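# Stow earphones in chest drawer and close it

## Task

Place the coiled earphones inside the small chest's open drawer, then push that drawer closed, with the chest still standing upright at the end.

## Robot and tools

Robot: two Franka FR3 seven-joint arms, left_arm and right_arm, each with a Robotiq 140 two-finger gripper and a wrist camera. The fingers on right_arm can bend at a hinge when pushed: a part held deep toward the palm may be grabbed loosely, slip, or be crushed harder than asked, and a fingertip driven into a surface folds quietly, spoiling the next grip. Grip with the outer quarter of the pads. left_arm's fingers stay rigid.

Frames. Scene frame: origin at table height midway between the arms, +x out over the table, +z up, left_arm on the +y side. left_arm's base sits near (-0.015, +0.332, +0.044) m and right_arm's near (-0.051, -0.328, +0.044) m, both turned slightly about z. Reported end_effector_position (m) and end_effector_quat_wxyz are in each arm's own base frame; fixed cameras and the table use the scene frame. The position is the point between closed pads; fingers point along the gripper's +z and open along its y. Readings can be a few cm off at long reach.

execute_actions(actions, cameras). actions is a list of actions; each action is a table of 1 to 15 rows, one row per 1/30 s step; a short table repeats its last row to fill 15 steps (0.5 s). Every row holds 18 numbers in [-1, 1], both arms always: left dx, dy, dz, rx, ry, rz, gripper position, force_limit, speed, then the same nine for right. dx..rz are an offset, not a pose: measured from that arm's Hand target as it stood when the action began, along that Hand target's own axes; all rows of one action count from that same start, and the next action starts afresh, so repeating an offset moves again. Scale: 1.0 = 0.6 m for dx/dy/dz and 180 degrees for rotation; rx, ry, rz form one rotation vector. Six zeros re-request the current Hand target. cameras: list of names, ["all"], or []; by default images come only with an empty actions list. An empty list also shows the scene number.

Gripper numbers are absolute commands, not offsets. position: +1 fully open (140 mm), about -0.8 pads touch, -1 closes until blocked. force_limit: -1 about 14 N, 0 about 40 N, +1 about 58 N at slow close. speed: -1 about 30 mm/s, 0 about 140, +1 about 250; faster closing squeezes much harder (up to ~116 N). Both start at +1. To leave a gripper unchanged, resend its last three numbers (0 is a real command). To grip harder after status 2, raise force_limit and nudge position (-1 to -0.98); to soften, open and reclose slowly.

move(target, speed, blend, blocking, cameras). target is one 18-number row or a list of up to 15 rows, same layout and scale; every row is an offset from the Hand targets at the move's start, not from the previous row. The grippers travel straight lines, with no collision avoidance, ending together; at most 10 s total. speed: top path speed in m/s, 0.002 to 2, default 0.25 (turn rate twice that in rad/s, capped at 2.5); one value or one per row. blend: corner rounding radius in m per row, 0 = stop at each. Finger numbers of later rows are sent on arrival. blocking=false returns after ~0.5 s while motion continues. Result adds a move: line: done, off_target, moving, held, fault, plus limits=paced (pose clipped) or limits=held (steps withheld). Faster moves lag, stray and hit harder.

wait(seconds 0 to 10): lets time pass holding commands. stop(): brakes a running move; fingers keep going. zoom_image(camera, region): camera is cam_high, cam_left_wrist or cam_right_wrist; region [x0, y0, x1, y1] pixels, at most 504 by 504, from the latest image. clear_fault(arm): clears a reported torque or force fault on left_arm or right_arm. read_manual(section): licence text only. finished_scene(scene): scene number 1 or 2; irreversible, ends the scene.

Control: each step the command is clipped to within 70 mm and 16 degrees of the measured pose; Hand target in results is the clipped last command, and the gripper often stops short; a later command (even zeros) requests it again, or send the missing distance. To stop pressing into something, command the target back past the gripper.

Result lines: object_status 0 moving, 1 blocked while opening, 2 blocked while closing (a grip), 3 reached position or pads met (maybe nothing held); it updates 0.2 to 1.7 s after contact. position_measured is in counts: 3 open, ~75 = 100 mm, 139 = 60 mm, 200 = 20 mm, 230 pads meet. Joint torques, External joint torques and Flange force (gripper x y z axes, includes held weight, noisy) hint at contact. Tool commands shows current gripper commands. Joint velocities "within noise" means still. MOTOR HOT warns of a coming over-temperature brake of 30 to 60 s.

Cameras: cam_high fixed overhead (672x504), cam_left_wrist, cam_right_wrist; calibrations are given, accurate to a few mm near image centre.

Avoid: anything leaving the table (fails the task), dropping or releasing moving parts, slamming the drawer or chest, tipping the chest, hard pushes, hard grips on parts still resting on something, swinging loads fast. Faults stop an arm until clear_fault: contact torque over 85 N m on the big joints or 11 N m on the wrist joints, 85 N net outside force (held weight included), passing joint ranges, or overspeed. Never let the two grippers, housings or wrist cameras meet or squeeze each other; the clearance check does not guard this. Long reaches and pushing toward unreachable poses heat motors.

Each tool is called after "Call:" as name(argument=value, ...), one argument or row to a line, values as JSON.

## Session

Call:
execute_actions(
  actions=[],
)

Scene clock: 0.00 s.
left_arm: end_effector_position=(+0.3968, -0.0720, +0.1378) position_measured=3 object_status=3 end_effector_quat_wxyz=(-0.267, +0.911, -0.312, -0.033) | right_arm: end_effector_position=(+0.0799, -0.3742, +0.1026) position_measured=3 object_status=3 end_effector_quat_wxyz=(+0.623, +0.486, -0.526, -0.316)
Joint positions: left_arm=[-0.365 -0.179 -0.147 -2.554 0.587 2.117 -1.794] | right_arm=[-0.687 0.663 0.074 -2.145 -0.937 1.357 0.115]
Joint velocities: within noise
Joint torques (N m): no reading
External joint torques (N m): no reading
Flange force (N): no reading
Hand target: left_arm +0.3968, -0.0720, +0.1378; -0.267, +0.911, -0.312, -0.033 | right_arm +0.0799, -0.3742, +0.1026; +0.623, +0.486, -0.526, -0.316
Tool commands: left_gripper/position=+1.0 left_gripper/force_limit=+1.0 left_gripper/speed=+1.0 right_gripper/position=+1.0 right_gripper/force_limit=+1.0 right_gripper/speed=+1.0
camera_calibration:
cam_left_wrist: T_world_to_cam=[[-0.580264, -0.669259, -0.464096, 0.255074], [-0.794637, 0.340386, 0.502682, 0.274223], [-0.178453, 0.660476, -0.729332, 0.363661], [0, 0, 0, 1]] pos_world=[0.430814, -0.162821, 0.245762]
cam_right_wrist: T_world_to_cam=[[-0.124654, 0.33237, 0.934875, 0.0484121], [0.117235, 0.940558, -0.318758, 0.371278], [-0.98525, 0.0698654, -0.15621, 0.260486], [0, 0, 0, 1]] pos_world=[0.219152, -0.383498, 0.113779]

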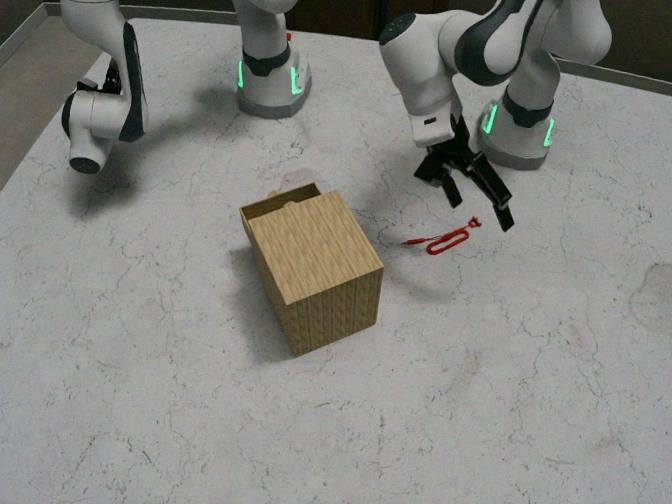

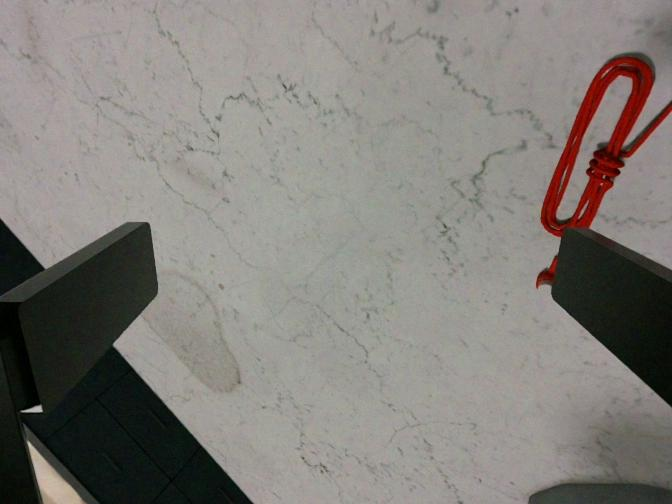

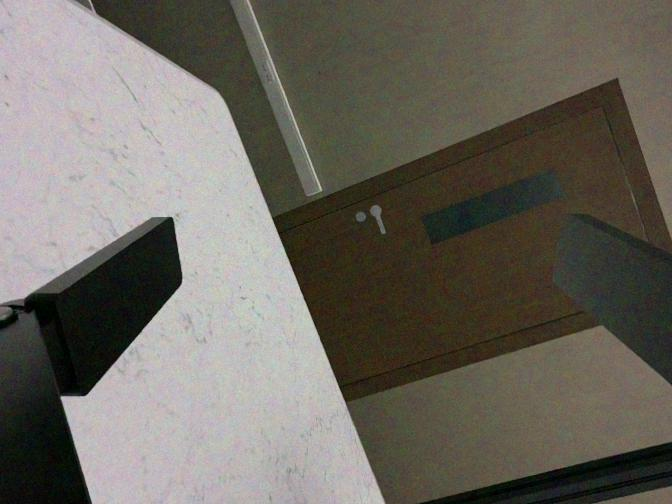

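Call:
zoom_image(
  camera="cam_high",
  region=[220, 160, 420, 360],
)

Call:
zoom_image(
  camera="cam_high",
  region=[380, 180, 530, 290],
)

Call:
zoom_image(
  camera="cam_left_wrist",
  region=[472, 30, 672, 300],
)

Scaled by 2.520 from the camera's 672x504 image, which has a finer 960x720 frame.

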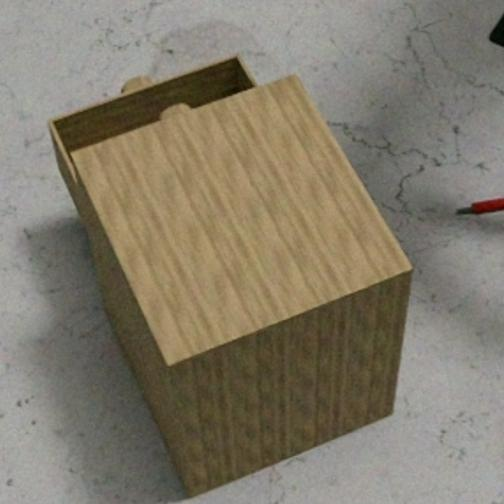

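Scaled by 3.360 from the camera's 672x504 image, which has a finer 960x720 frame.

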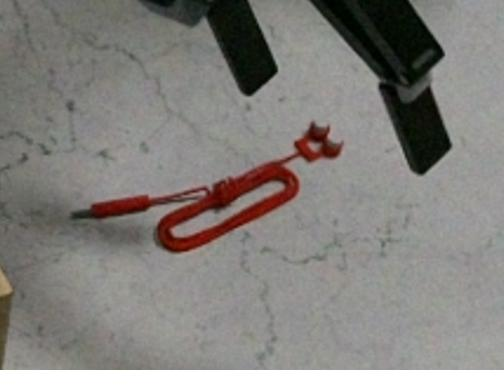

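Scaled by 1.867 from the camera's 672x504 image, which has a finer 960x720 frame.

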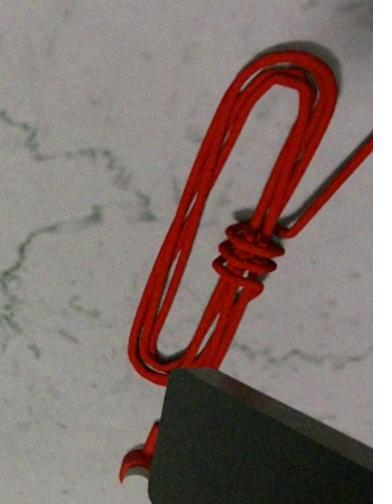

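Call:
move(
  target=[-0.0553, 0.1593, 0.0988, -0.1488, 0.0895, 0.0552, -0.2157, -1, -0.3, 0, 0, 0, 0, 0, 0, 1, 1, 1],
  speed=0.2,
  cameras=["cam_left_wrist", "cam_high"],
)

Call:
zoom_image(
  camera="cam_left_wrist",
  region=[250, 60, 500, 310],
)

Scene clock: 261.00 s.
left_arm: end_effector_position=(+0.3193, -0.0864, +0.0493) position_measured=156 object_status=3 end_effector_quat_wxyz=(+0.000, +0.915, -0.404, -0.002) | right_arm: end_effector_position=(+0.0799, -0.3742, +0.1026) position_measured=3 object_status=3 end_effector_quat_wxyz=(+0.623, +0.486, -0.526, -0.316)
Joint positions: left_arm=[-0.595 -0.337 0.393 -2.928 0.249 2.599 -1.177] | right_arm=[-0.687 0.663 0.074 -2.145 -0.937 1.357 0.115]
Joint velocities: left_arm=[0 -0.001 0.001 0.001 0 -0.001 0.005] | right_arm=[within noise]
Joint torques (N m): left_arm=[-0.57 -13.52 -2.59 19.2 0.89 2.81 0.21] | right_arm=[-0.44 -40.73 0.74 11.93 -0.62 -2.3 0.22]
External joint torques (N m): left_arm=[-0.55 -0.05 0.18 0.59 0.46 0.16 0.21] | right_arm=[-0.42 -1.79 0.56 0.81 -0.08 0.12 0.12]
Flange force (N): left_arm=[1.5 -1.4 0.5] | right_arm=[0.9 3.5 0.3]
Hand target: left_arm +0.3205, -0.0868, +0.0500; +0.000, +0.913, -0.407, +0.000 | right_arm +0.0799, -0.3742, +0.1026; +0.623, +0.486, -0.526, -0.316
Off the commanded pose: left_arm 0.001 m, 0 deg | right_arm 0.000 m, 0 deg.
move: done
camera_calibration:
cam_left_wrist: T_world_to_cam=[[-0.732674, -0.680552, 0.00619012, 0.183925], [-0.637179, 0.689119, 0.345134, 0.249638], [-0.239147, 0.248927, -0.938533, 0.289008], [0, 0, 0, 1]] pos_world=[0.362937, -0.118802, 0.183946]
Images, in order (width x height): cam_high 672x504, cam_left_wrist 672x504.

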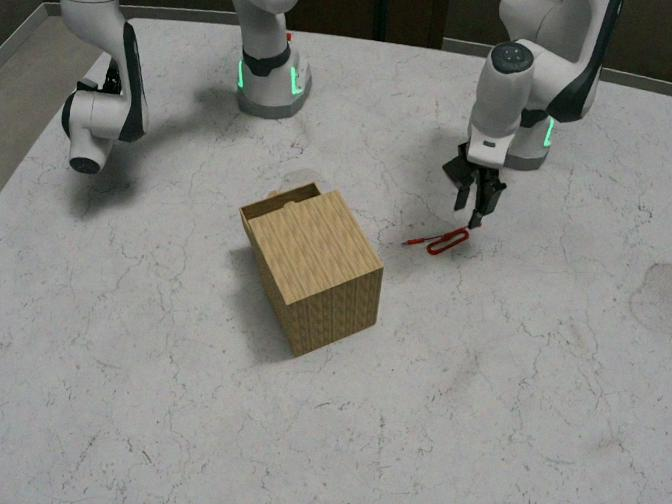

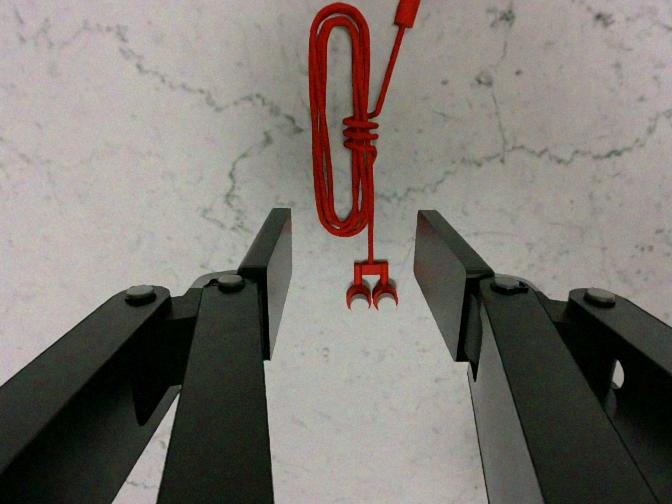

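Scaled by 2.016 from the camera's 672x504 image, which has a finer 960x720 frame.

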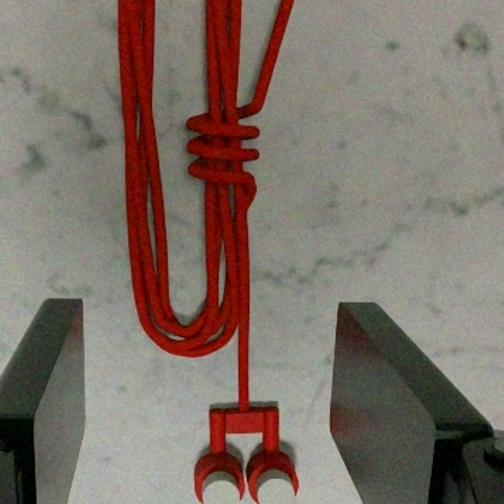

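Call:
move(
  target=[0.0175, -0.0067, 0.085, 0, 0, 0, -0.286, -1, -0.3, 0, 0, 0, 0, 0, 0, 1, 1, 1],
  speed=0.12,
  cameras=["cam_left_wrist"],
)

Call:
zoom_image(
  camera="cam_left_wrist",
  region=[230, 60, 480, 310],
)

Scene clock: 277.67 s.
left_arm: end_effector_position=(+0.3300, -0.0919, -0.0007) position_measured=165 object_status=3 end_effector_quat_wxyz=(-0.001, +0.914, -0.406, +0.000) | right_arm: end_effector_position=(+0.0799, -0.3742, +0.1026) position_measured=3 object_status=3 end_effector_quat_wxyz=(+0.623, +0.486, -0.526, -0.316)
Joint positions: left_arm=[-0.676 -0.099 0.44 -2.905 0.134 2.812 -1.101] | right_arm=[-0.687 0.663 0.074 -2.145 -0.937 1.357 0.115]
Joint velocities: left_arm=[0 -0.001 0 0 -0.001 0.001 0.005] | right_arm=[within noise]
Joint torques (N m): left_arm=[-0.59 -16.86 -0.91 15.93 -0.2 2.83 0.13] | right_arm=[-0.39 -40.72 0.79 11.93 -0.63 -2.3 0.24]
External joint torques (N m): left_arm=[-0.62 0.77 0.01 0.65 -0.47 0.17 0.14] | right_arm=[-0.43 -1.8 0.56 0.84 -0.09 0.12 0.13]
Flange force (N): left_arm=[6.1 -2.9 7.4] | right_arm=[1.0 3.5 0.3]
Hand target: left_arm +0.3305, -0.0919, -0.0010; +0.000, +0.913, -0.407, +0.000 | right_arm +0.0799, -0.3742, +0.1026; +0.623, +0.486, -0.526, -0.316
Off the commanded pose: left_arm 0.001 m, 0 deg | right_arm 0.000 m, 0 deg.
move: done
camera_calibration:
cam_left_wrist: T_world_to_cam=[[-0.735592, -0.67741, 0.00438792, 0.189538], [-0.635135, 0.69191, 0.343314, 0.276986], [-0.2356, 0.249752, -0.939211, 0.244861], [0, 0, 0, 1]] pos_world=[0.373035, -0.124409, 0.134051]
Images, in order (width x height): cam_left_wrist 672x504.

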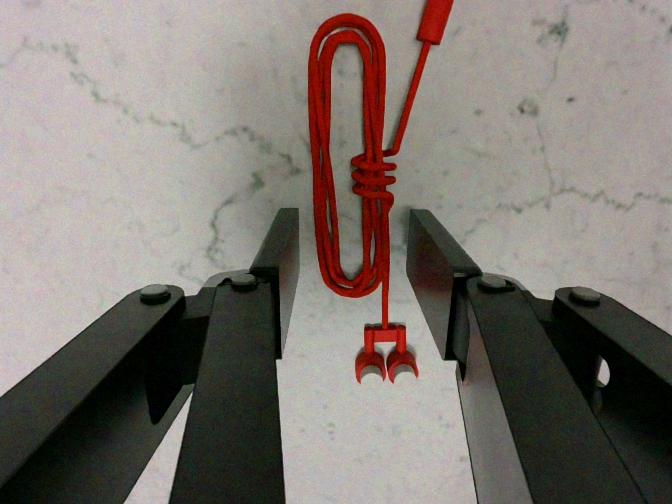

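Scaled by 2.016 from the camera's 672x504 image, which has a finer 960x720 frame.

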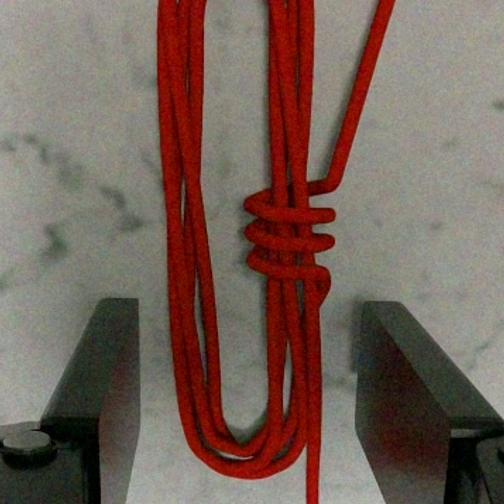

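Call:
move(
  target=[
    [-0.005, -0.0033, 0.0192, 0, 0, 0, -0.286, -1, -1, 0, 0, 0, 0, 0, 0, 1, 1, 1],
    [-0.005, -0.0033, 0.0192, 0, 0, 0, -1, -1, -1, 0, 0, 0, 0, 0, 0, 1, 1, 1],
  ],
  speed=0.03,
  cameras=["cam_left_wrist"],
)

Call:
zoom_image(
  camera="cam_left_wrist",
  region=[230, 100, 480, 350],
)

Scene clock: 292.53 s.
left_arm: end_effector_position=(+0.3306, -0.0887, -0.0118) position_measured=219 object_status=0 end_effector_quat_wxyz=(+0.000, +0.914, -0.406, +0.001) | right_arm: end_effector_position=(+0.0799, -0.3742, +0.1026) position_measured=3 object_status=3 end_effector_quat_wxyz=(+0.623, +0.486, -0.526, -0.316)
Joint positions: left_arm=[-0.689 -0.051 0.448 -2.906 0.081 2.86 -1.053] | right_arm=[-0.687 0.663 0.074 -2.145 -0.937 1.357 0.115]
Joint torques (N m): left_arm=[-0.15 -17.36 -0.94 14.25 -0.25 2.76 0.25] | right_arm=[-0.44 -40.71 0.73 11.88 -0.63 -2.3 0.2]
External joint torques (N m): left_arm=[-0.09 0.95 -0.38 -0.24 -0.49 0.09 0.25] | right_arm=[-0.39 -1.75 0.58 0.74 -0.09 0.13 0.1]
Flange force (N): left_arm=[3.7 -2.1 8.6] | right_arm=[0.8 3.6 0.4]
Hand target: left_arm +0.3300, -0.0884, -0.0125; +0.000, +0.913, -0.407, +0.000 | right_arm +0.0799, -0.3742, +0.1026; +0.623, +0.486, -0.526, -0.316
Off the commanded pose: left_arm 0.001 m, 0 deg | right_arm 0.000 m, 0 deg.
move: done
camera_calibration:
cam_left_wrist: T_world_to_cam=[[-0.736679, -0.676232, 0.0038073, 0.192666], [-0.634648, 0.6933, 0.341404, 0.279023], [-0.233508, 0.249089, -0.939909, 0.233051], [0, 0, 0, 1]] pos_world=[0.373434, -0.12121, 0.123053]
Images, in order (width x height): cam_left_wrist 672x504.

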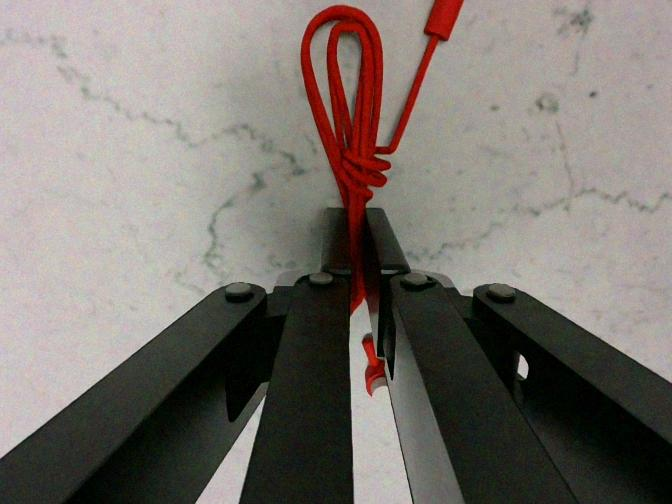

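Scaled by 2.016 from the camera's 672x504 image, which has a finer 960x720 frame.

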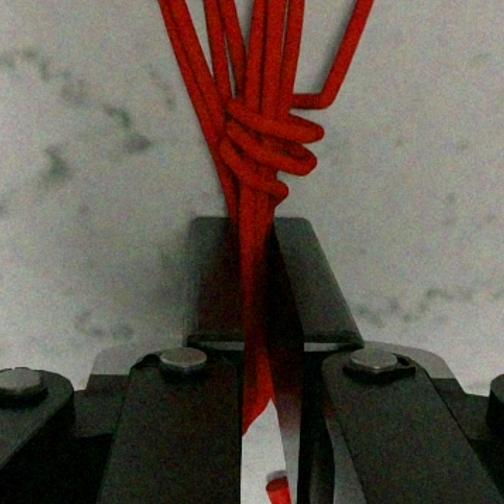

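Call:
move(
  target=[0, 0, -0.11, 0, 0, 0, -1, -1, -1, 0, 0, 0, 0, 0, 0, 1, 1, 1],
  speed=0.06,
  cameras=["cam_left_wrist", "cam_high"],
)

Call:
zoom_image(
  camera="cam_high",
  region=[390, 140, 530, 280],
)

Scene clock: 298.80 s.
left_arm: end_effector_position=(+0.3302, -0.0887, +0.0530) position_measured=219 object_status=2 end_effector_quat_wxyz=(+0.000, +0.913, -0.409, +0.000) | right_arm: end_effector_position=(+0.0799, -0.3742, +0.1026) position_measured=3 object_status=3 end_effector_quat_wxyz=(+0.623, +0.486, -0.526, -0.316)
Joint positions: left_arm=[-0.593 -0.315 0.384 -2.898 0.224 2.594 -1.146] | right_arm=[-0.687 0.663 0.074 -2.145 -0.937 1.357 0.115]
Joint velocities: left_arm=[-0.001 0 -0.001 0 0.001 -0.004 -0.002] | right_arm=[within noise]
Joint torques (N m): left_arm=[0.6 -15.02 -3.6 19.05 0.69 2.25 -0.1] | right_arm=[-0.43 -40.7 0.76 11.95 -0.62 -2.3 0.23]
External joint torques (N m): left_arm=[0.58 -0.64 -1 0.23 0.25 -0.41 -0.1] | right_arm=[-0.42 -1.75 0.57 0.81 -0.08 0.12 0.13]
Flange force (N): left_arm=[-2.6 2.4 -5.3] | right_arm=[0.9 3.4 0.3]
Hand target: left_arm +0.3300, -0.0884, +0.0535; +0.000, +0.913, -0.407, +0.000 | right_arm +0.0799, -0.3742, +0.1026; +0.623, +0.486, -0.526, -0.316
Off the commanded pose: left_arm 0.001 m, 0 deg | right_arm 0.000 m, 0 deg.
move: done
camera_calibration:
cam_left_wrist: T_world_to_cam=[[-0.740617, -0.671909, 0.00509176, 0.193733], [-0.630228, 0.697262, 0.341523, 0.255472], [-0.233023, 0.249729, -0.93986, 0.293754], [0, 0, 0, 1]] pos_world=[0.372939, -0.121319, 0.187851]
Images, in order (width x height): cam_high 672x504, cam_left_wrist 672x504.

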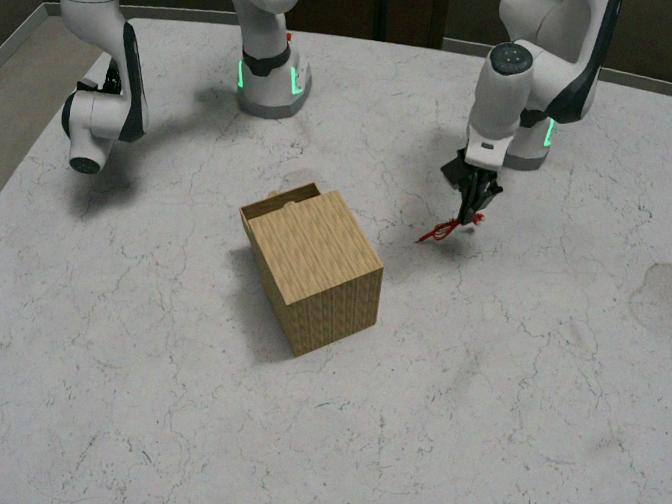

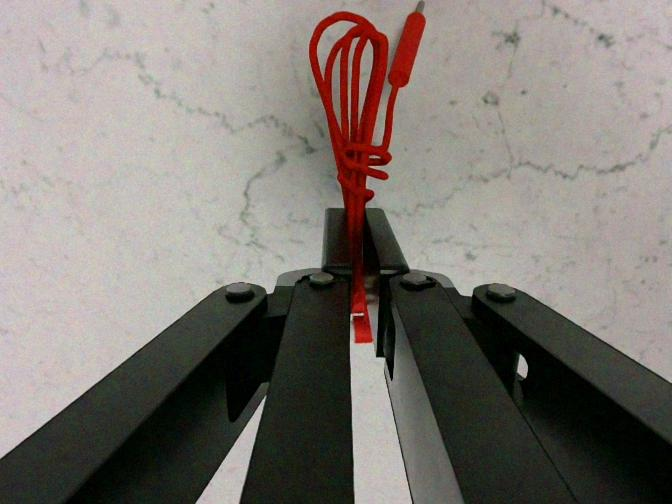

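Scaled by 3.600 from the camera's 672x504 image, which has a finer 960x720 frame.

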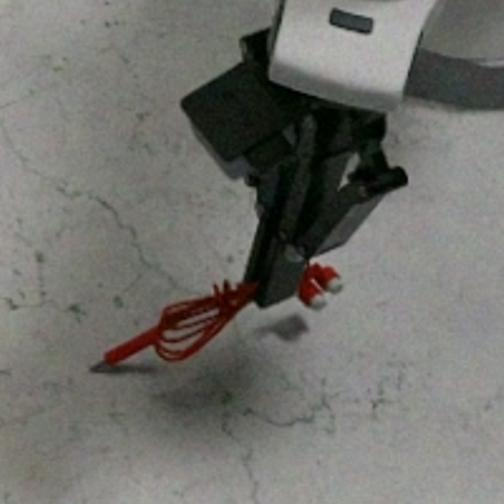

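Call:
move(
  target=[
    [0.0763, 0.0687, -0.2775, 0, 0, 0, -1, -1, -1, 0, 0, 0, 0, 0, 0, 1, 1, 1],
    [0.4035, 0.2282, -0.3942, 0.036, 0.0007, 0.0058, -1, -1, -1, 0, 0, 0, 0, 0, 0, 1, 1, 1],
    [0.558, 0.2057, -0.3942, 0.0723, 0.0013, 0.0116, -1, -1, -1, 0, 0, 0, 0, 0, 0, 1, 1, 1],
  ],
  speed=0.2,
  blend=0.04,
  cameras=["cam_high", "cam_left_wrist"],
)

Call:
zoom_image(
  camera="cam_high",
  region=[200, 60, 420, 280],
)

Scene clock: 346.20 s.
left_arm: end_effector_position=(+0.4617, -0.4208, +0.2908) position_measured=219 object_status=2 end_effector_quat_wxyz=(-0.101, +0.899, -0.423, +0.049) | right_arm: end_effector_position=(+0.0799, -0.3742, +0.1026) position_measured=3 object_status=3 end_effector_quat_wxyz=(+0.623, +0.486, -0.526, -0.316)
Joint positions: left_arm=[-0.76 0.183 -0.093 -1.669 0.252 1.851 -1.611] | right_arm=[-0.687 0.663 0.074 -2.145 -0.937 1.357 0.115]
Joint velocities: left_arm=[0 0.002 0 -0.001 0.001 -0.001 -0.006] | right_arm=[within noise]
Joint torques (N m): left_arm=[-0.29 -38.53 -0.47 25.63 1.68 2.13 -0.31] | right_arm=[-0.44 -40.71 0.74 11.88 -0.62 -2.29 0.24]
External joint torques (N m): left_arm=[-0.41 0.63 -0.28 0.56 0.46 -0.43 -0.28] | right_arm=[-0.34 -1.9 0.64 0.83 -0.08 0.13 0.13]
Flange force (N): left_arm=[5.3 0.8 -2.1] | right_arm=[0.8 3.8 0.2]
Hand target: left_arm +0.4619, -0.4200, +0.2899; -0.103, +0.900, -0.421, +0.048 | right_arm +0.0799, -0.3742, +0.1026; +0.623, +0.486, -0.526, -0.316
Off the commanded pose: left_arm 0.001 m, 0 deg | right_arm 0.000 m, 0 deg.
move: done
camera_calibration:
cam_left_wrist: T_world_to_cam=[[-0.746696, -0.628268, -0.21846, 0.152971], [-0.662383, 0.672315, 0.330518, 0.49625], [-0.0607798, 0.3915, -0.918168, 0.604566], [0, 0, 0, 1]] pos_world=[0.479675, -0.474217, 0.424492]
Images, in order (width x height): cam_high 672x504, cam_left_wrist 672x504.

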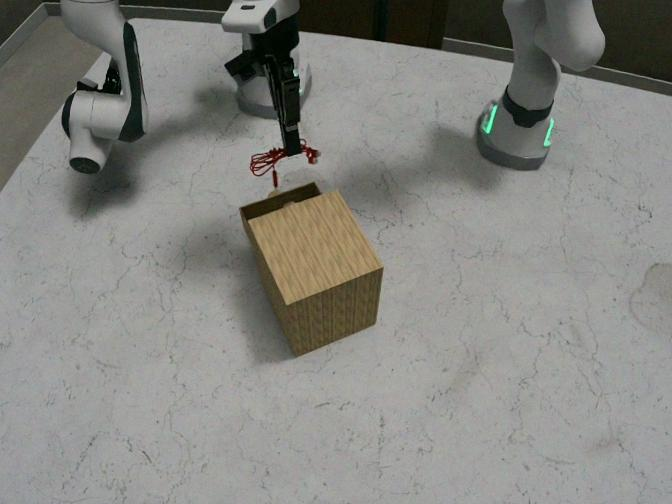

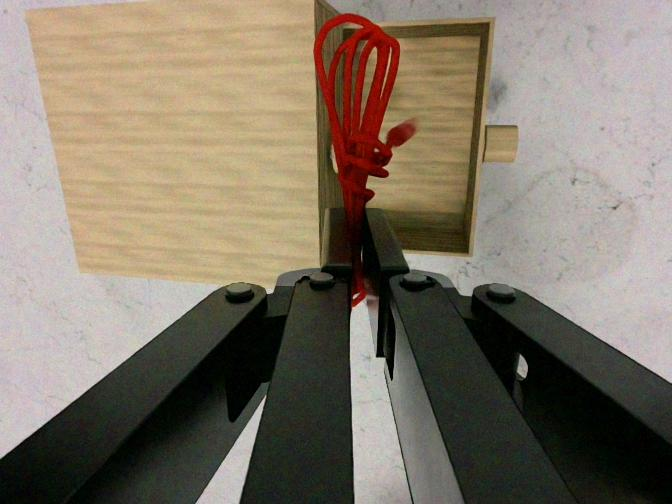

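Scaled by 2.291 from the camera's 672x504 image, which has a finer 960x720 frame.

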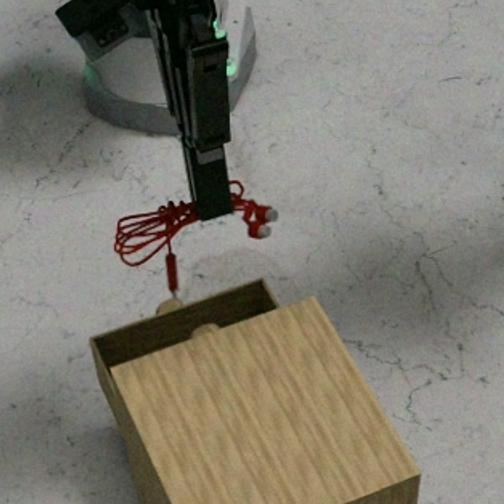

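Call:
move(
  target=[
    [-0.028, 0.0213, -0.005, 0, 0, 0, -1, -1, -1, 0, 0, 0, 0, 0, 0, 1, 1, 1],
    [-0.028, 0.0968, 0.322, 0, 0, 0, -1, -1, -1, 0, 0, 0, 0, 0, 0, 1, 1, 1],
  ],
  speed=0.1,
  blend=0.01,
  cameras=["cam_left_wrist", "cam_high"],
)

Call:
zoom_image(
  camera="cam_high",
  region=[200, 60, 420, 280],
)

Scene clock: 373.90 s.
left_arm: end_effector_position=(+0.4404, -0.4149, +0.0885) position_measured=219 object_status=2 end_effector_quat_wxyz=(-0.103, +0.899, -0.423, +0.046) | right_arm: end_effector_position=(+0.0799, -0.3742, +0.1026) position_measured=3 object_status=3 end_effector_quat_wxyz=(+0.623, +0.486, -0.526, -0.316)
Joint positions: left_arm=[-0.773 0.327 -0.075 -1.999 0.338 2.301 -1.766] | right_arm=[-0.687 0.663 0.074 -2.145 -0.937 1.357 0.115]
Joint velocities: left_arm=[0.002 0.002 0.001 0 0 0.002 -0.006] | right_arm=[within noise]
Joint torques (N m): left_arm=[-0.61 -41.25 -0.42 22.79 1.15 2.69 -0.22] | right_arm=[-0.4 -40.72 0.74 11.92 -0.62 -2.3 0.21]
External joint torques (N m): left_arm=[-0.57 -0.05 0.09 0.22 0.49 0.24 -0.2] | right_arm=[-0.25 -1.88 0.69 0.89 -0.08 0.14 0.11]
Flange force (N): left_arm=[0.4 1.1 0.6] | right_arm=[0.9 3.7 0.0]
Hand target: left_arm +0.4412, -0.4154, +0.0886; -0.103, +0.900, -0.421, +0.048 | right_arm +0.0799, -0.3742, +0.1026; +0.623, +0.486, -0.526, -0.316
Off the commanded pose: left_arm 0.001 m, 0 deg | right_arm 0.000 m, 0 deg.
move: done
camera_calibration:
cam_left_wrist: T_world_to_cam=[[-0.745991, -0.62891, -0.219018, 0.0960829], [-0.662826, 0.669336, 0.335635, 0.543617], [-0.0644872, 0.395552, -0.916177, 0.41837], [0, 0, 0, 1]] pos_world=[0.45898, -0.468922, 0.221888]
Images, in order (width x height): cam_high 672x504, cam_left_wrist 672x504.

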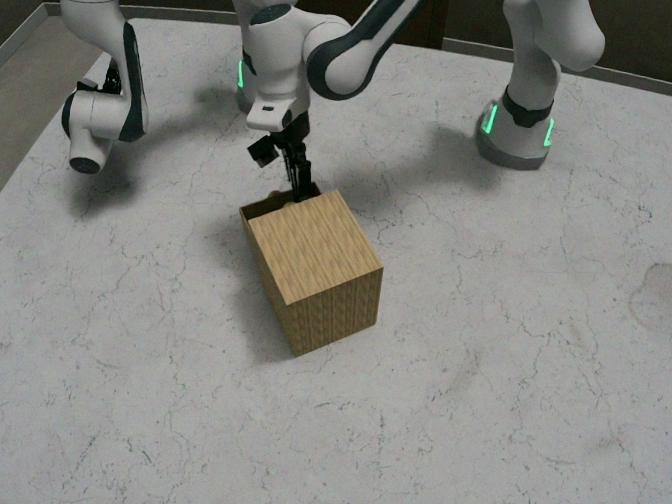

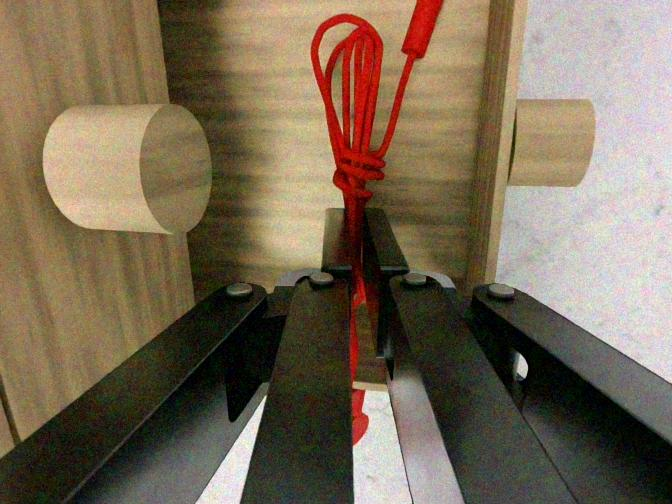

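Scaled by 2.291 from the camera's 672x504 image, which has a finer 960x720 frame.

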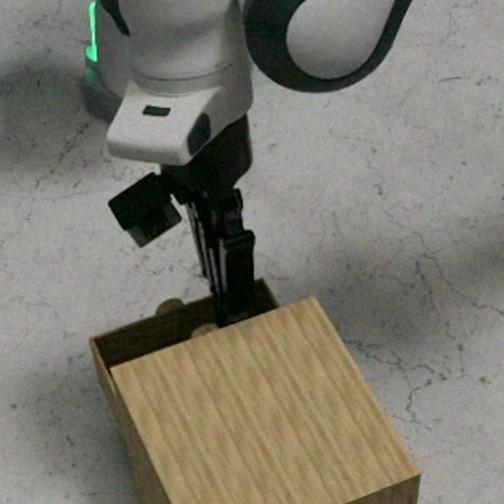

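Call:
zoom_image(
  camera="cam_left_wrist",
  region=[280, 280, 480, 480],
)

Call:
zoom_image(
  camera="cam_high",
  region=[270, 160, 350, 230],
)

Scaled by 2.520 from the camera's 672x504 image, which has a finer 960x720 frame.

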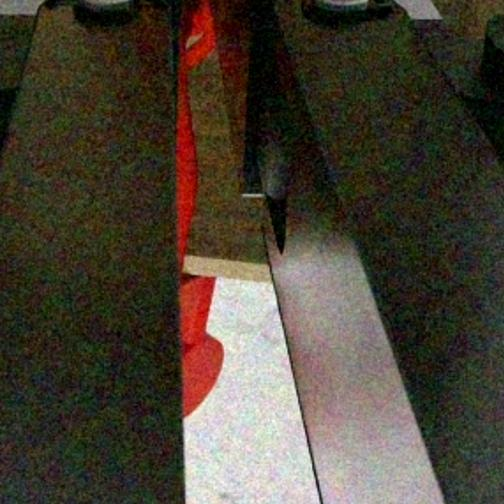

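Scaled by 6.300 from the camera's 672x504 image, which has a finer 960x720 frame.

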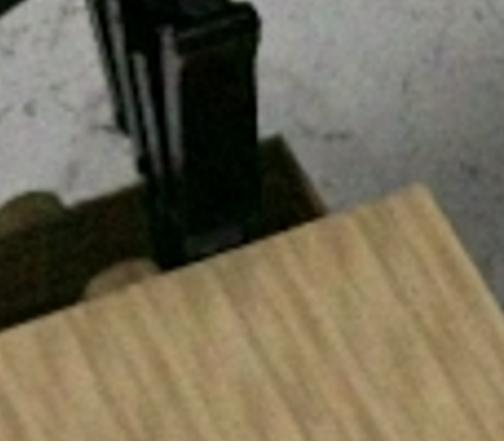

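Call:
move(
  target=[
    [0, -0.0324, -0.1403, 0, 0, 0, -1, -1, -1, 0, 0, 0, 0, 0, 0, 1, 1, 1],
    [0.0418, -0.0218, -0.1428, 0, 0, 0, -1, -1, -1, 0, 0, 0, 0, 0, 0, 1, 1, 1],
  ],
  speed=0.12,
  blend=0.005,
  cameras=["cam_left_wrist", "cam_high"],
)

Call:
zoom_image(
  camera="cam_high",
  region=[230, 120, 350, 240],
)

Call:
zoom_image(
  camera="cam_left_wrist",
  region=[280, 280, 480, 480],
)

Scene clock: 423.97 s.
left_arm: end_effector_position=(+0.4539, -0.4383, +0.1760) position_measured=219 object_status=2 end_effector_quat_wxyz=(-0.103, +0.901, -0.419, +0.050) | right_arm: end_effector_position=(+0.0799, -0.3742, +0.1026) position_measured=3 object_status=3 end_effector_quat_wxyz=(+0.623, +0.486, -0.526, -0.316)
Joint positions: left_arm=[-0.78 0.282 -0.092 -1.825 0.295 2.091 -1.72] | right_arm=[-0.687 0.663 0.074 -2.145 -0.937 1.357 0.115]
Joint velocities: left_arm=[0 -0.002 -0.001 0.001 0 -0.005 0.003] | right_arm=[within noise]
Joint torques (N m): left_arm=[-0.13 -41.11 -1.31 24.92 0.55 2.07 0.29] | right_arm=[-0.42 -40.74 0.75 11.91 -0.62 -2.3 0.21]
External joint torques (N m): left_arm=[-0.08 0.55 -0.75 0.56 -0.4 -0.43 0.32] | right_arm=[-0.37 -1.82 0.61 0.83 -0.08 0.13 0.11]
Flange force (N): left_arm=[4.6 -0.1 -1.5] | right_arm=[0.9 3.6 0.2]
Hand target: left_arm +0.4522, -0.4389, +0.1750; -0.103, +0.900, -0.421, +0.048 | right_arm +0.0799, -0.3742, +0.1026; +0.623, +0.486, -0.526, -0.316
Off the commanded pose: left_arm 0.002 m, 0 deg | right_arm 0.000 m, 0 deg.
move: done
camera_calibration:
cam_left_wrist: T_world_to_cam=[[-0.739176, -0.635627, -0.222705, 0.105307], [-0.670815, 0.665237, 0.327821, 0.542008], [-0.0602198, 0.391711, -0.918115, 0.505414], [0, 0, 0, 1]] pos_world=[0.471863, -0.491604, 0.309799]
Images, in order (width x height): cam_high 672x504, cam_left_wrist 672x504.

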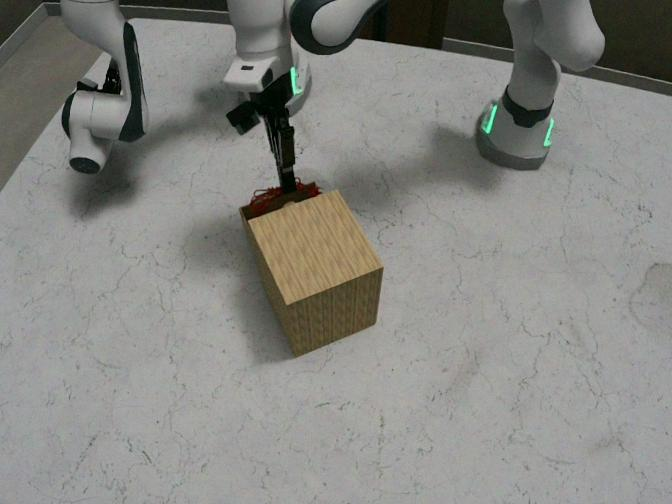

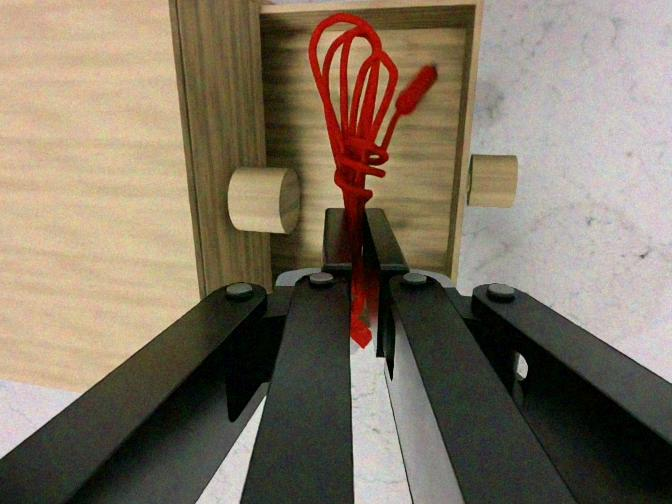

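Scaled by 4.200 from the camera's 672x504 image, which has a finer 960x720 frame.

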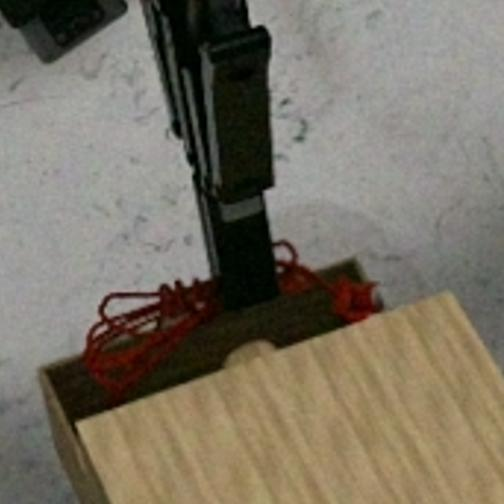

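Scaled by 2.520 from the camera's 672x504 image, which has a finer 960x720 frame.

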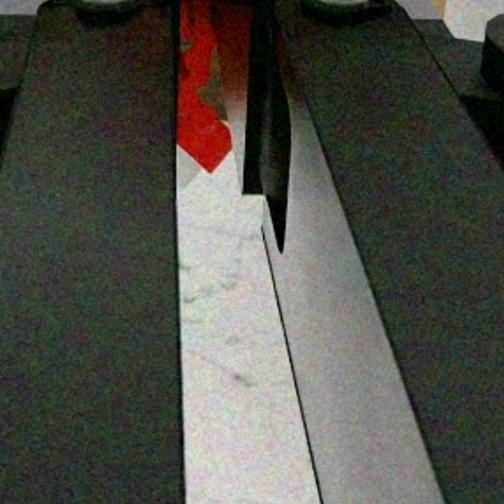

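Call:
move(
  target=[0, 0.0324, 0.1405, 0, 0, 0, -1, -1, -1, 0, 0, 0, 0, 0, 0, 1, 1, 1],
  speed=0.1,
  cameras=["cam_left_wrist", "cam_high"],
)

Call:
zoom_image(
  camera="cam_high",
  region=[230, 120, 350, 240],
)

Call:
zoom_image(
  camera="cam_left_wrist",
  region=[280, 280, 480, 480],
)

Scene clock: 442.40 s.
left_arm: end_effector_position=(+0.4514, -0.4381, +0.0882) position_measured=219 object_status=2 end_effector_quat_wxyz=(-0.103, +0.899, -0.423, +0.046) | right_arm: end_effector_position=(+0.0799, -0.3742, +0.1026) position_measured=3 object_status=3 end_effector_quat_wxyz=(+0.623, +0.486, -0.526, -0.316)
Joint positions: left_arm=[-0.784 0.394 -0.08 -1.896 0.335 2.261 -1.768] | right_arm=[-0.687 0.663 0.074 -2.145 -0.937 1.357 0.115]
Joint velocities: left_arm=[0 -0.001 -0.002 0 0.001 0.003 -0.004] | right_arm=[within noise]
Joint torques (N m): left_arm=[-0.62 -43.68 -0.59 23.22 1.19 2.83 -0.16] | right_arm=[-0.41 -40.7 0.71 11.92 -0.63 -2.3 0.26]
External joint torques (N m): left_arm=[-0.65 0.1 0.01 0.18 0.48 0.37 -0.14] | right_arm=[-0.46 -1.85 0.46 0.85 -0.09 0.12 0.15]
Flange force (N): left_arm=[0.5 1.1 1.0] | right_arm=[1.0 3.5 0.4]
Hand target: left_arm +0.4523, -0.4388, +0.0885; -0.103, +0.900, -0.421, +0.048 | right_arm +0.0799, -0.3742, +0.1026; +0.623, +0.486, -0.526, -0.316
Off the commanded pose: left_arm 0.001 m, 0 deg | right_arm 0.000 m, 0 deg.
move: done
camera_calibration:
cam_left_wrist: T_world_to_cam=[[-0.746026, -0.628896, -0.218939, 0.0895752], [-0.662747, 0.669163, 0.336135, 0.566372], [-0.0648887, 0.395867, -0.916013, 0.428328], [0, 0, 0, 1]] pos_world=[0.469981, -0.492223, 0.221588]
Images, in order (width x height): cam_high 672x504, cam_left_wrist 672x504.

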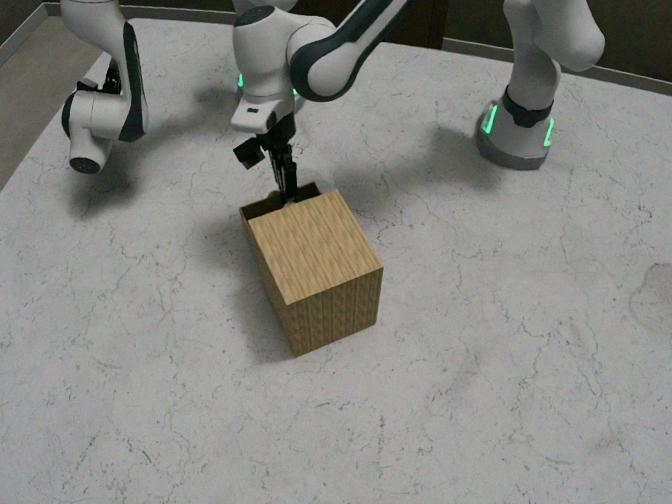

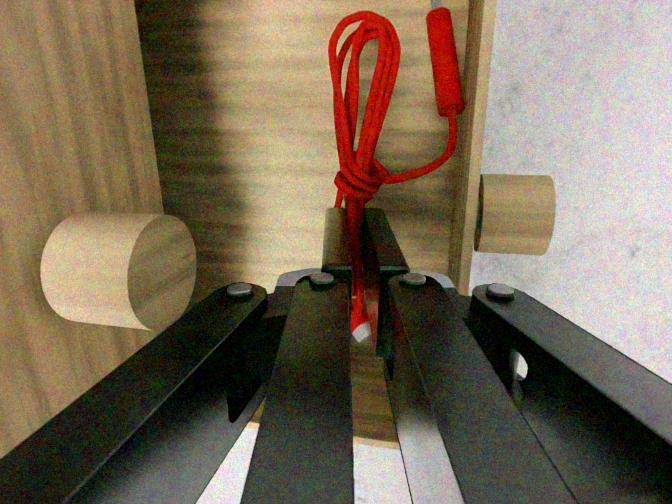

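Scaled by 4.200 from the camera's 672x504 image, which has a finer 960x720 frame.

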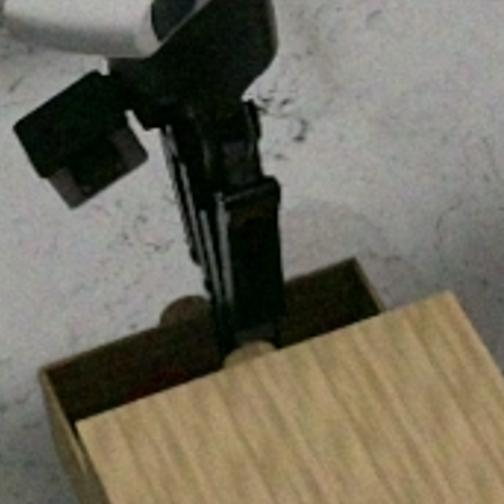

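Scaled by 2.520 from the camera's 672x504 image, which has a finer 960x720 frame.

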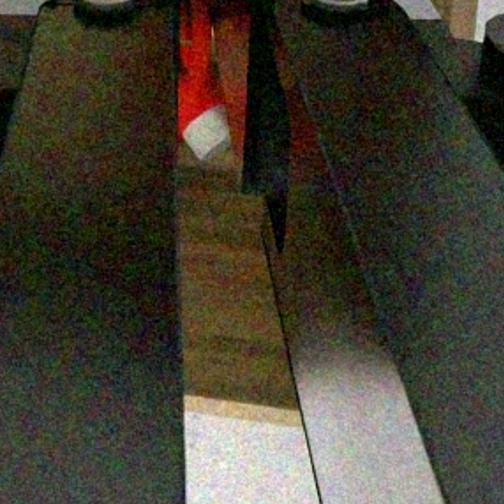

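Call:
move(
  target=[
    [0, 0, 0, 0, 0, 0, -0.475, -1, -1, 0, 0, 0, 0, 0, 0, 1, 1, 1],
    [0, -0.0131, -0.0568, 0, 0, 0, -0.475, -1, -1, 0, 0, 0, 0, 0, 0, 1, 1, 1],
  ],
  speed=0.05,
  cameras=["cam_left_wrist"],
)

Call:
zoom_image(
  camera="cam_left_wrist",
  region=[230, 0, 530, 300],
)

Scene clock: 466.90 s.
left_arm: end_effector_position=(+0.4530, -0.4392, +0.1234) position_measured=189 object_status=3 end_effector_quat_wxyz=(-0.103, +0.901, -0.419, +0.050) | right_arm: end_effector_position=(+0.0799, -0.3742, +0.1026) position_measured=3 object_status=3 end_effector_quat_wxyz=(+0.623, +0.486, -0.526, -0.316)
Joint positions: left_arm=[-0.784 0.345 -0.085 -1.874 0.321 2.198 -1.755] | right_arm=[-0.687 0.663 0.074 -2.145 -0.937 1.357 0.115]
Joint velocities: left_arm=[0 0 0 -0.001 -0.002 -0.004 0.005] | right_arm=[within noise]
Joint torques (N m): left_arm=[0.16 -42.7 -1.22 23.7 0.33 2.07 0.2] | right_arm=[-0.44 -40.72 0.76 11.93 -0.63 -2.3 0.2]
External joint torques (N m): left_arm=[0.19 0.06 -0.62 0.16 -0.47 -0.41 0.23] | right_arm=[-0.35 -1.86 0.64 0.88 -0.09 0.12 0.09]
Flange force (N): left_arm=[1.5 -0.4 -1.3] | right_arm=[1.0 3.6 0.1]
Hand target: left_arm +0.4523, -0.4388, +0.1234; -0.103, +0.900, -0.421, +0.048 | right_arm +0.0799, -0.3742, +0.1026; +0.623, +0.486, -0.526, -0.316
Off the commanded pose: left_arm 0.001 m, 0 deg | right_arm 0.000 m, 0 deg.
move: done
camera_calibration:
cam_left_wrist: T_world_to_cam=[[-0.740416, -0.634215, -0.222609, 0.0934597], [-0.66943, 0.666044, 0.329013, 0.558855], [-0.0603977, 0.392627, -0.917712, 0.457838], [0, 0, 0, 1]] pos_world=[0.470966, -0.492708, 0.257098]
Images, in order (width x height): cam_left_wrist 672x504.

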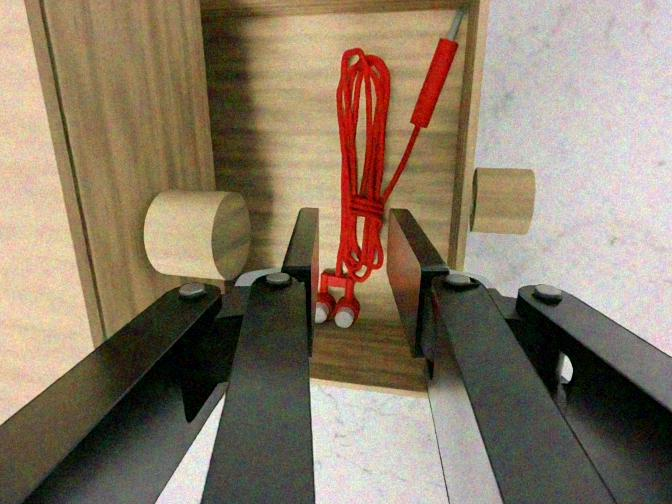

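Scaled by 1.680 from the camera's 672x504 image, which has a finer 960x720 frame.

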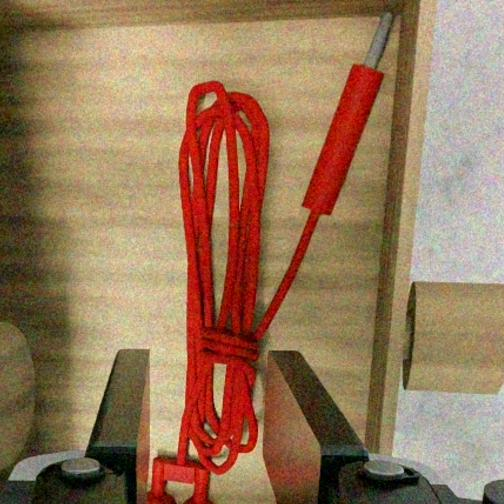

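Call:
move(
  target=[
    [0, -0.0475, -0.2056, 0, 0, 0, -1, -1, -0.5, 0, 0, 0, 0, 0, 0, 1, 1, 1],
    [0.031, 0.1767, -0.2402, 0.0289, -0.0316, 0.4933, -1, -1, -0.5, 0, 0, 0, 0, 0, 0, 1, 1, 1],
  ],
  speed=[0.2, 0.3],
  blend=0.02,
  cameras=["cam_left_wrist", "cam_high"],
)

Call:
zoom_image(
  camera="cam_left_wrist",
  region=[170, 100, 500, 350],
)

Call:
zoom_image(
  camera="cam_high",
  region=[210, 130, 400, 370],
)

Scene clock: 520.00 s.
left_arm: end_effector_position=(+0.3593, -0.5410, +0.2408) position_measured=232 object_status=3 end_effector_quat_wxyz=(+0.162, -0.347, +0.922, +0.059) | right_arm: end_effector_position=(+0.0799, -0.3742, +0.1026) position_measured=3 object_status=3 end_effector_quat_wxyz=(+0.623, +0.486, -0.526, -0.316)
Joint positions: left_arm=[-0.76 0.418 -0.468 -1.503 0.518 1.731 -0.477] | right_arm=[-0.687 0.663 0.074 -2.145 -0.937 1.357 0.115]
Joint velocities: left_arm=[0 0 0 0 0 -0.001 0.006] | right_arm=[within noise]
Joint torques (N m): left_arm=[0.01 -42.85 -5.53 24.77 1.72 1.67 0.11] | right_arm=[-0.42 -40.69 0.75 11.95 -0.63 -2.29 0.22]
External joint torques (N m): left_arm=[0.04 0.81 -0.3 0.41 0.38 -0.4 0.12] | right_arm=[-0.39 -1.81 0.59 0.91 -0.09 0.14 0.11]
Flange force (N): left_arm=[1.5 -5.9 -1.9] | right_arm=[1.1 3.4 0.1]
Hand target: left_arm +0.3599, -0.5402, +0.2399; +0.163, -0.345, +0.922, +0.061 | right_arm +0.0799, -0.3742, +0.1026; +0.623, +0.486, -0.526, -0.316
Off the commanded pose: left_arm 0.001 m, 0 deg | right_arm 0.000 m, 0 deg.
move: done
camera_calibration:
cam_left_wrist: T_world_to_cam=[[-0.666757, 0.745271, -0.0025875, 0.652426], [0.570595, 0.512711, 0.64152, -0.0785067], [0.479433, 0.426262, -0.767102, 0.387919], [0, 0, 0, 1]] pos_world=[0.293824, -0.611337, 0.349625]
Images, in order (width x height): cam_high 672x504, cam_left_wrist 672x504.

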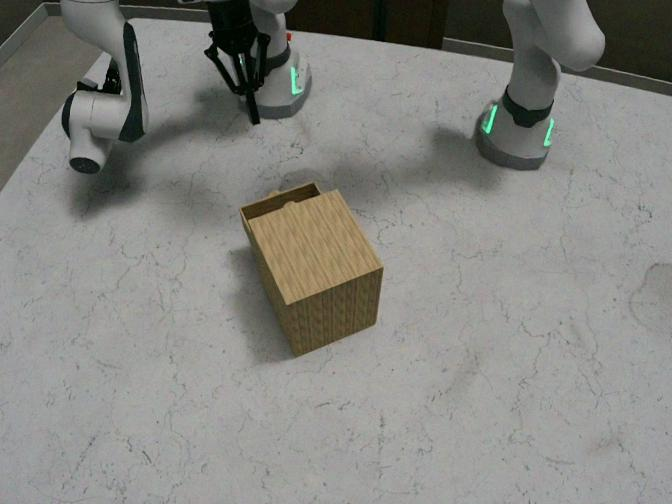

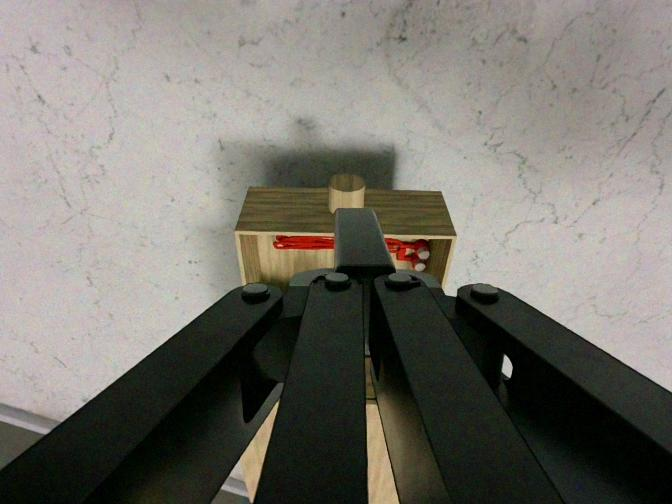

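Scaled by 1.527 from the camera's 672x504 image, which has a finer 960x720 frame.

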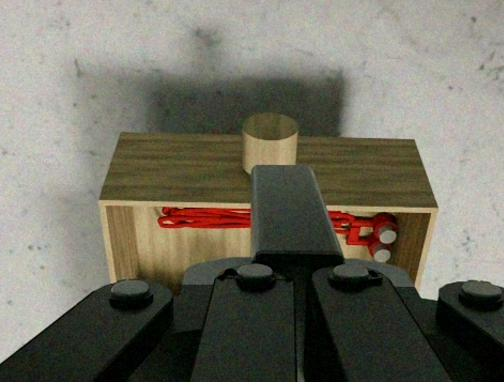

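Scaled by 2.100 from the camera's 672x504 image, which has a finer 960x720 frame.

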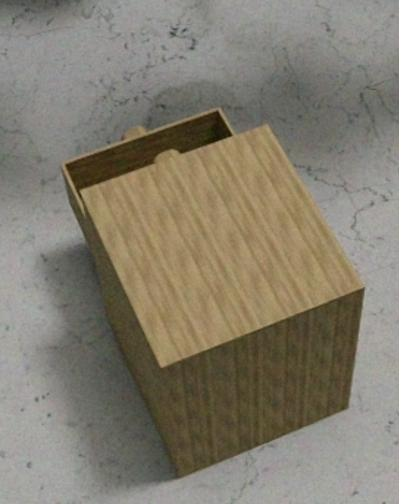

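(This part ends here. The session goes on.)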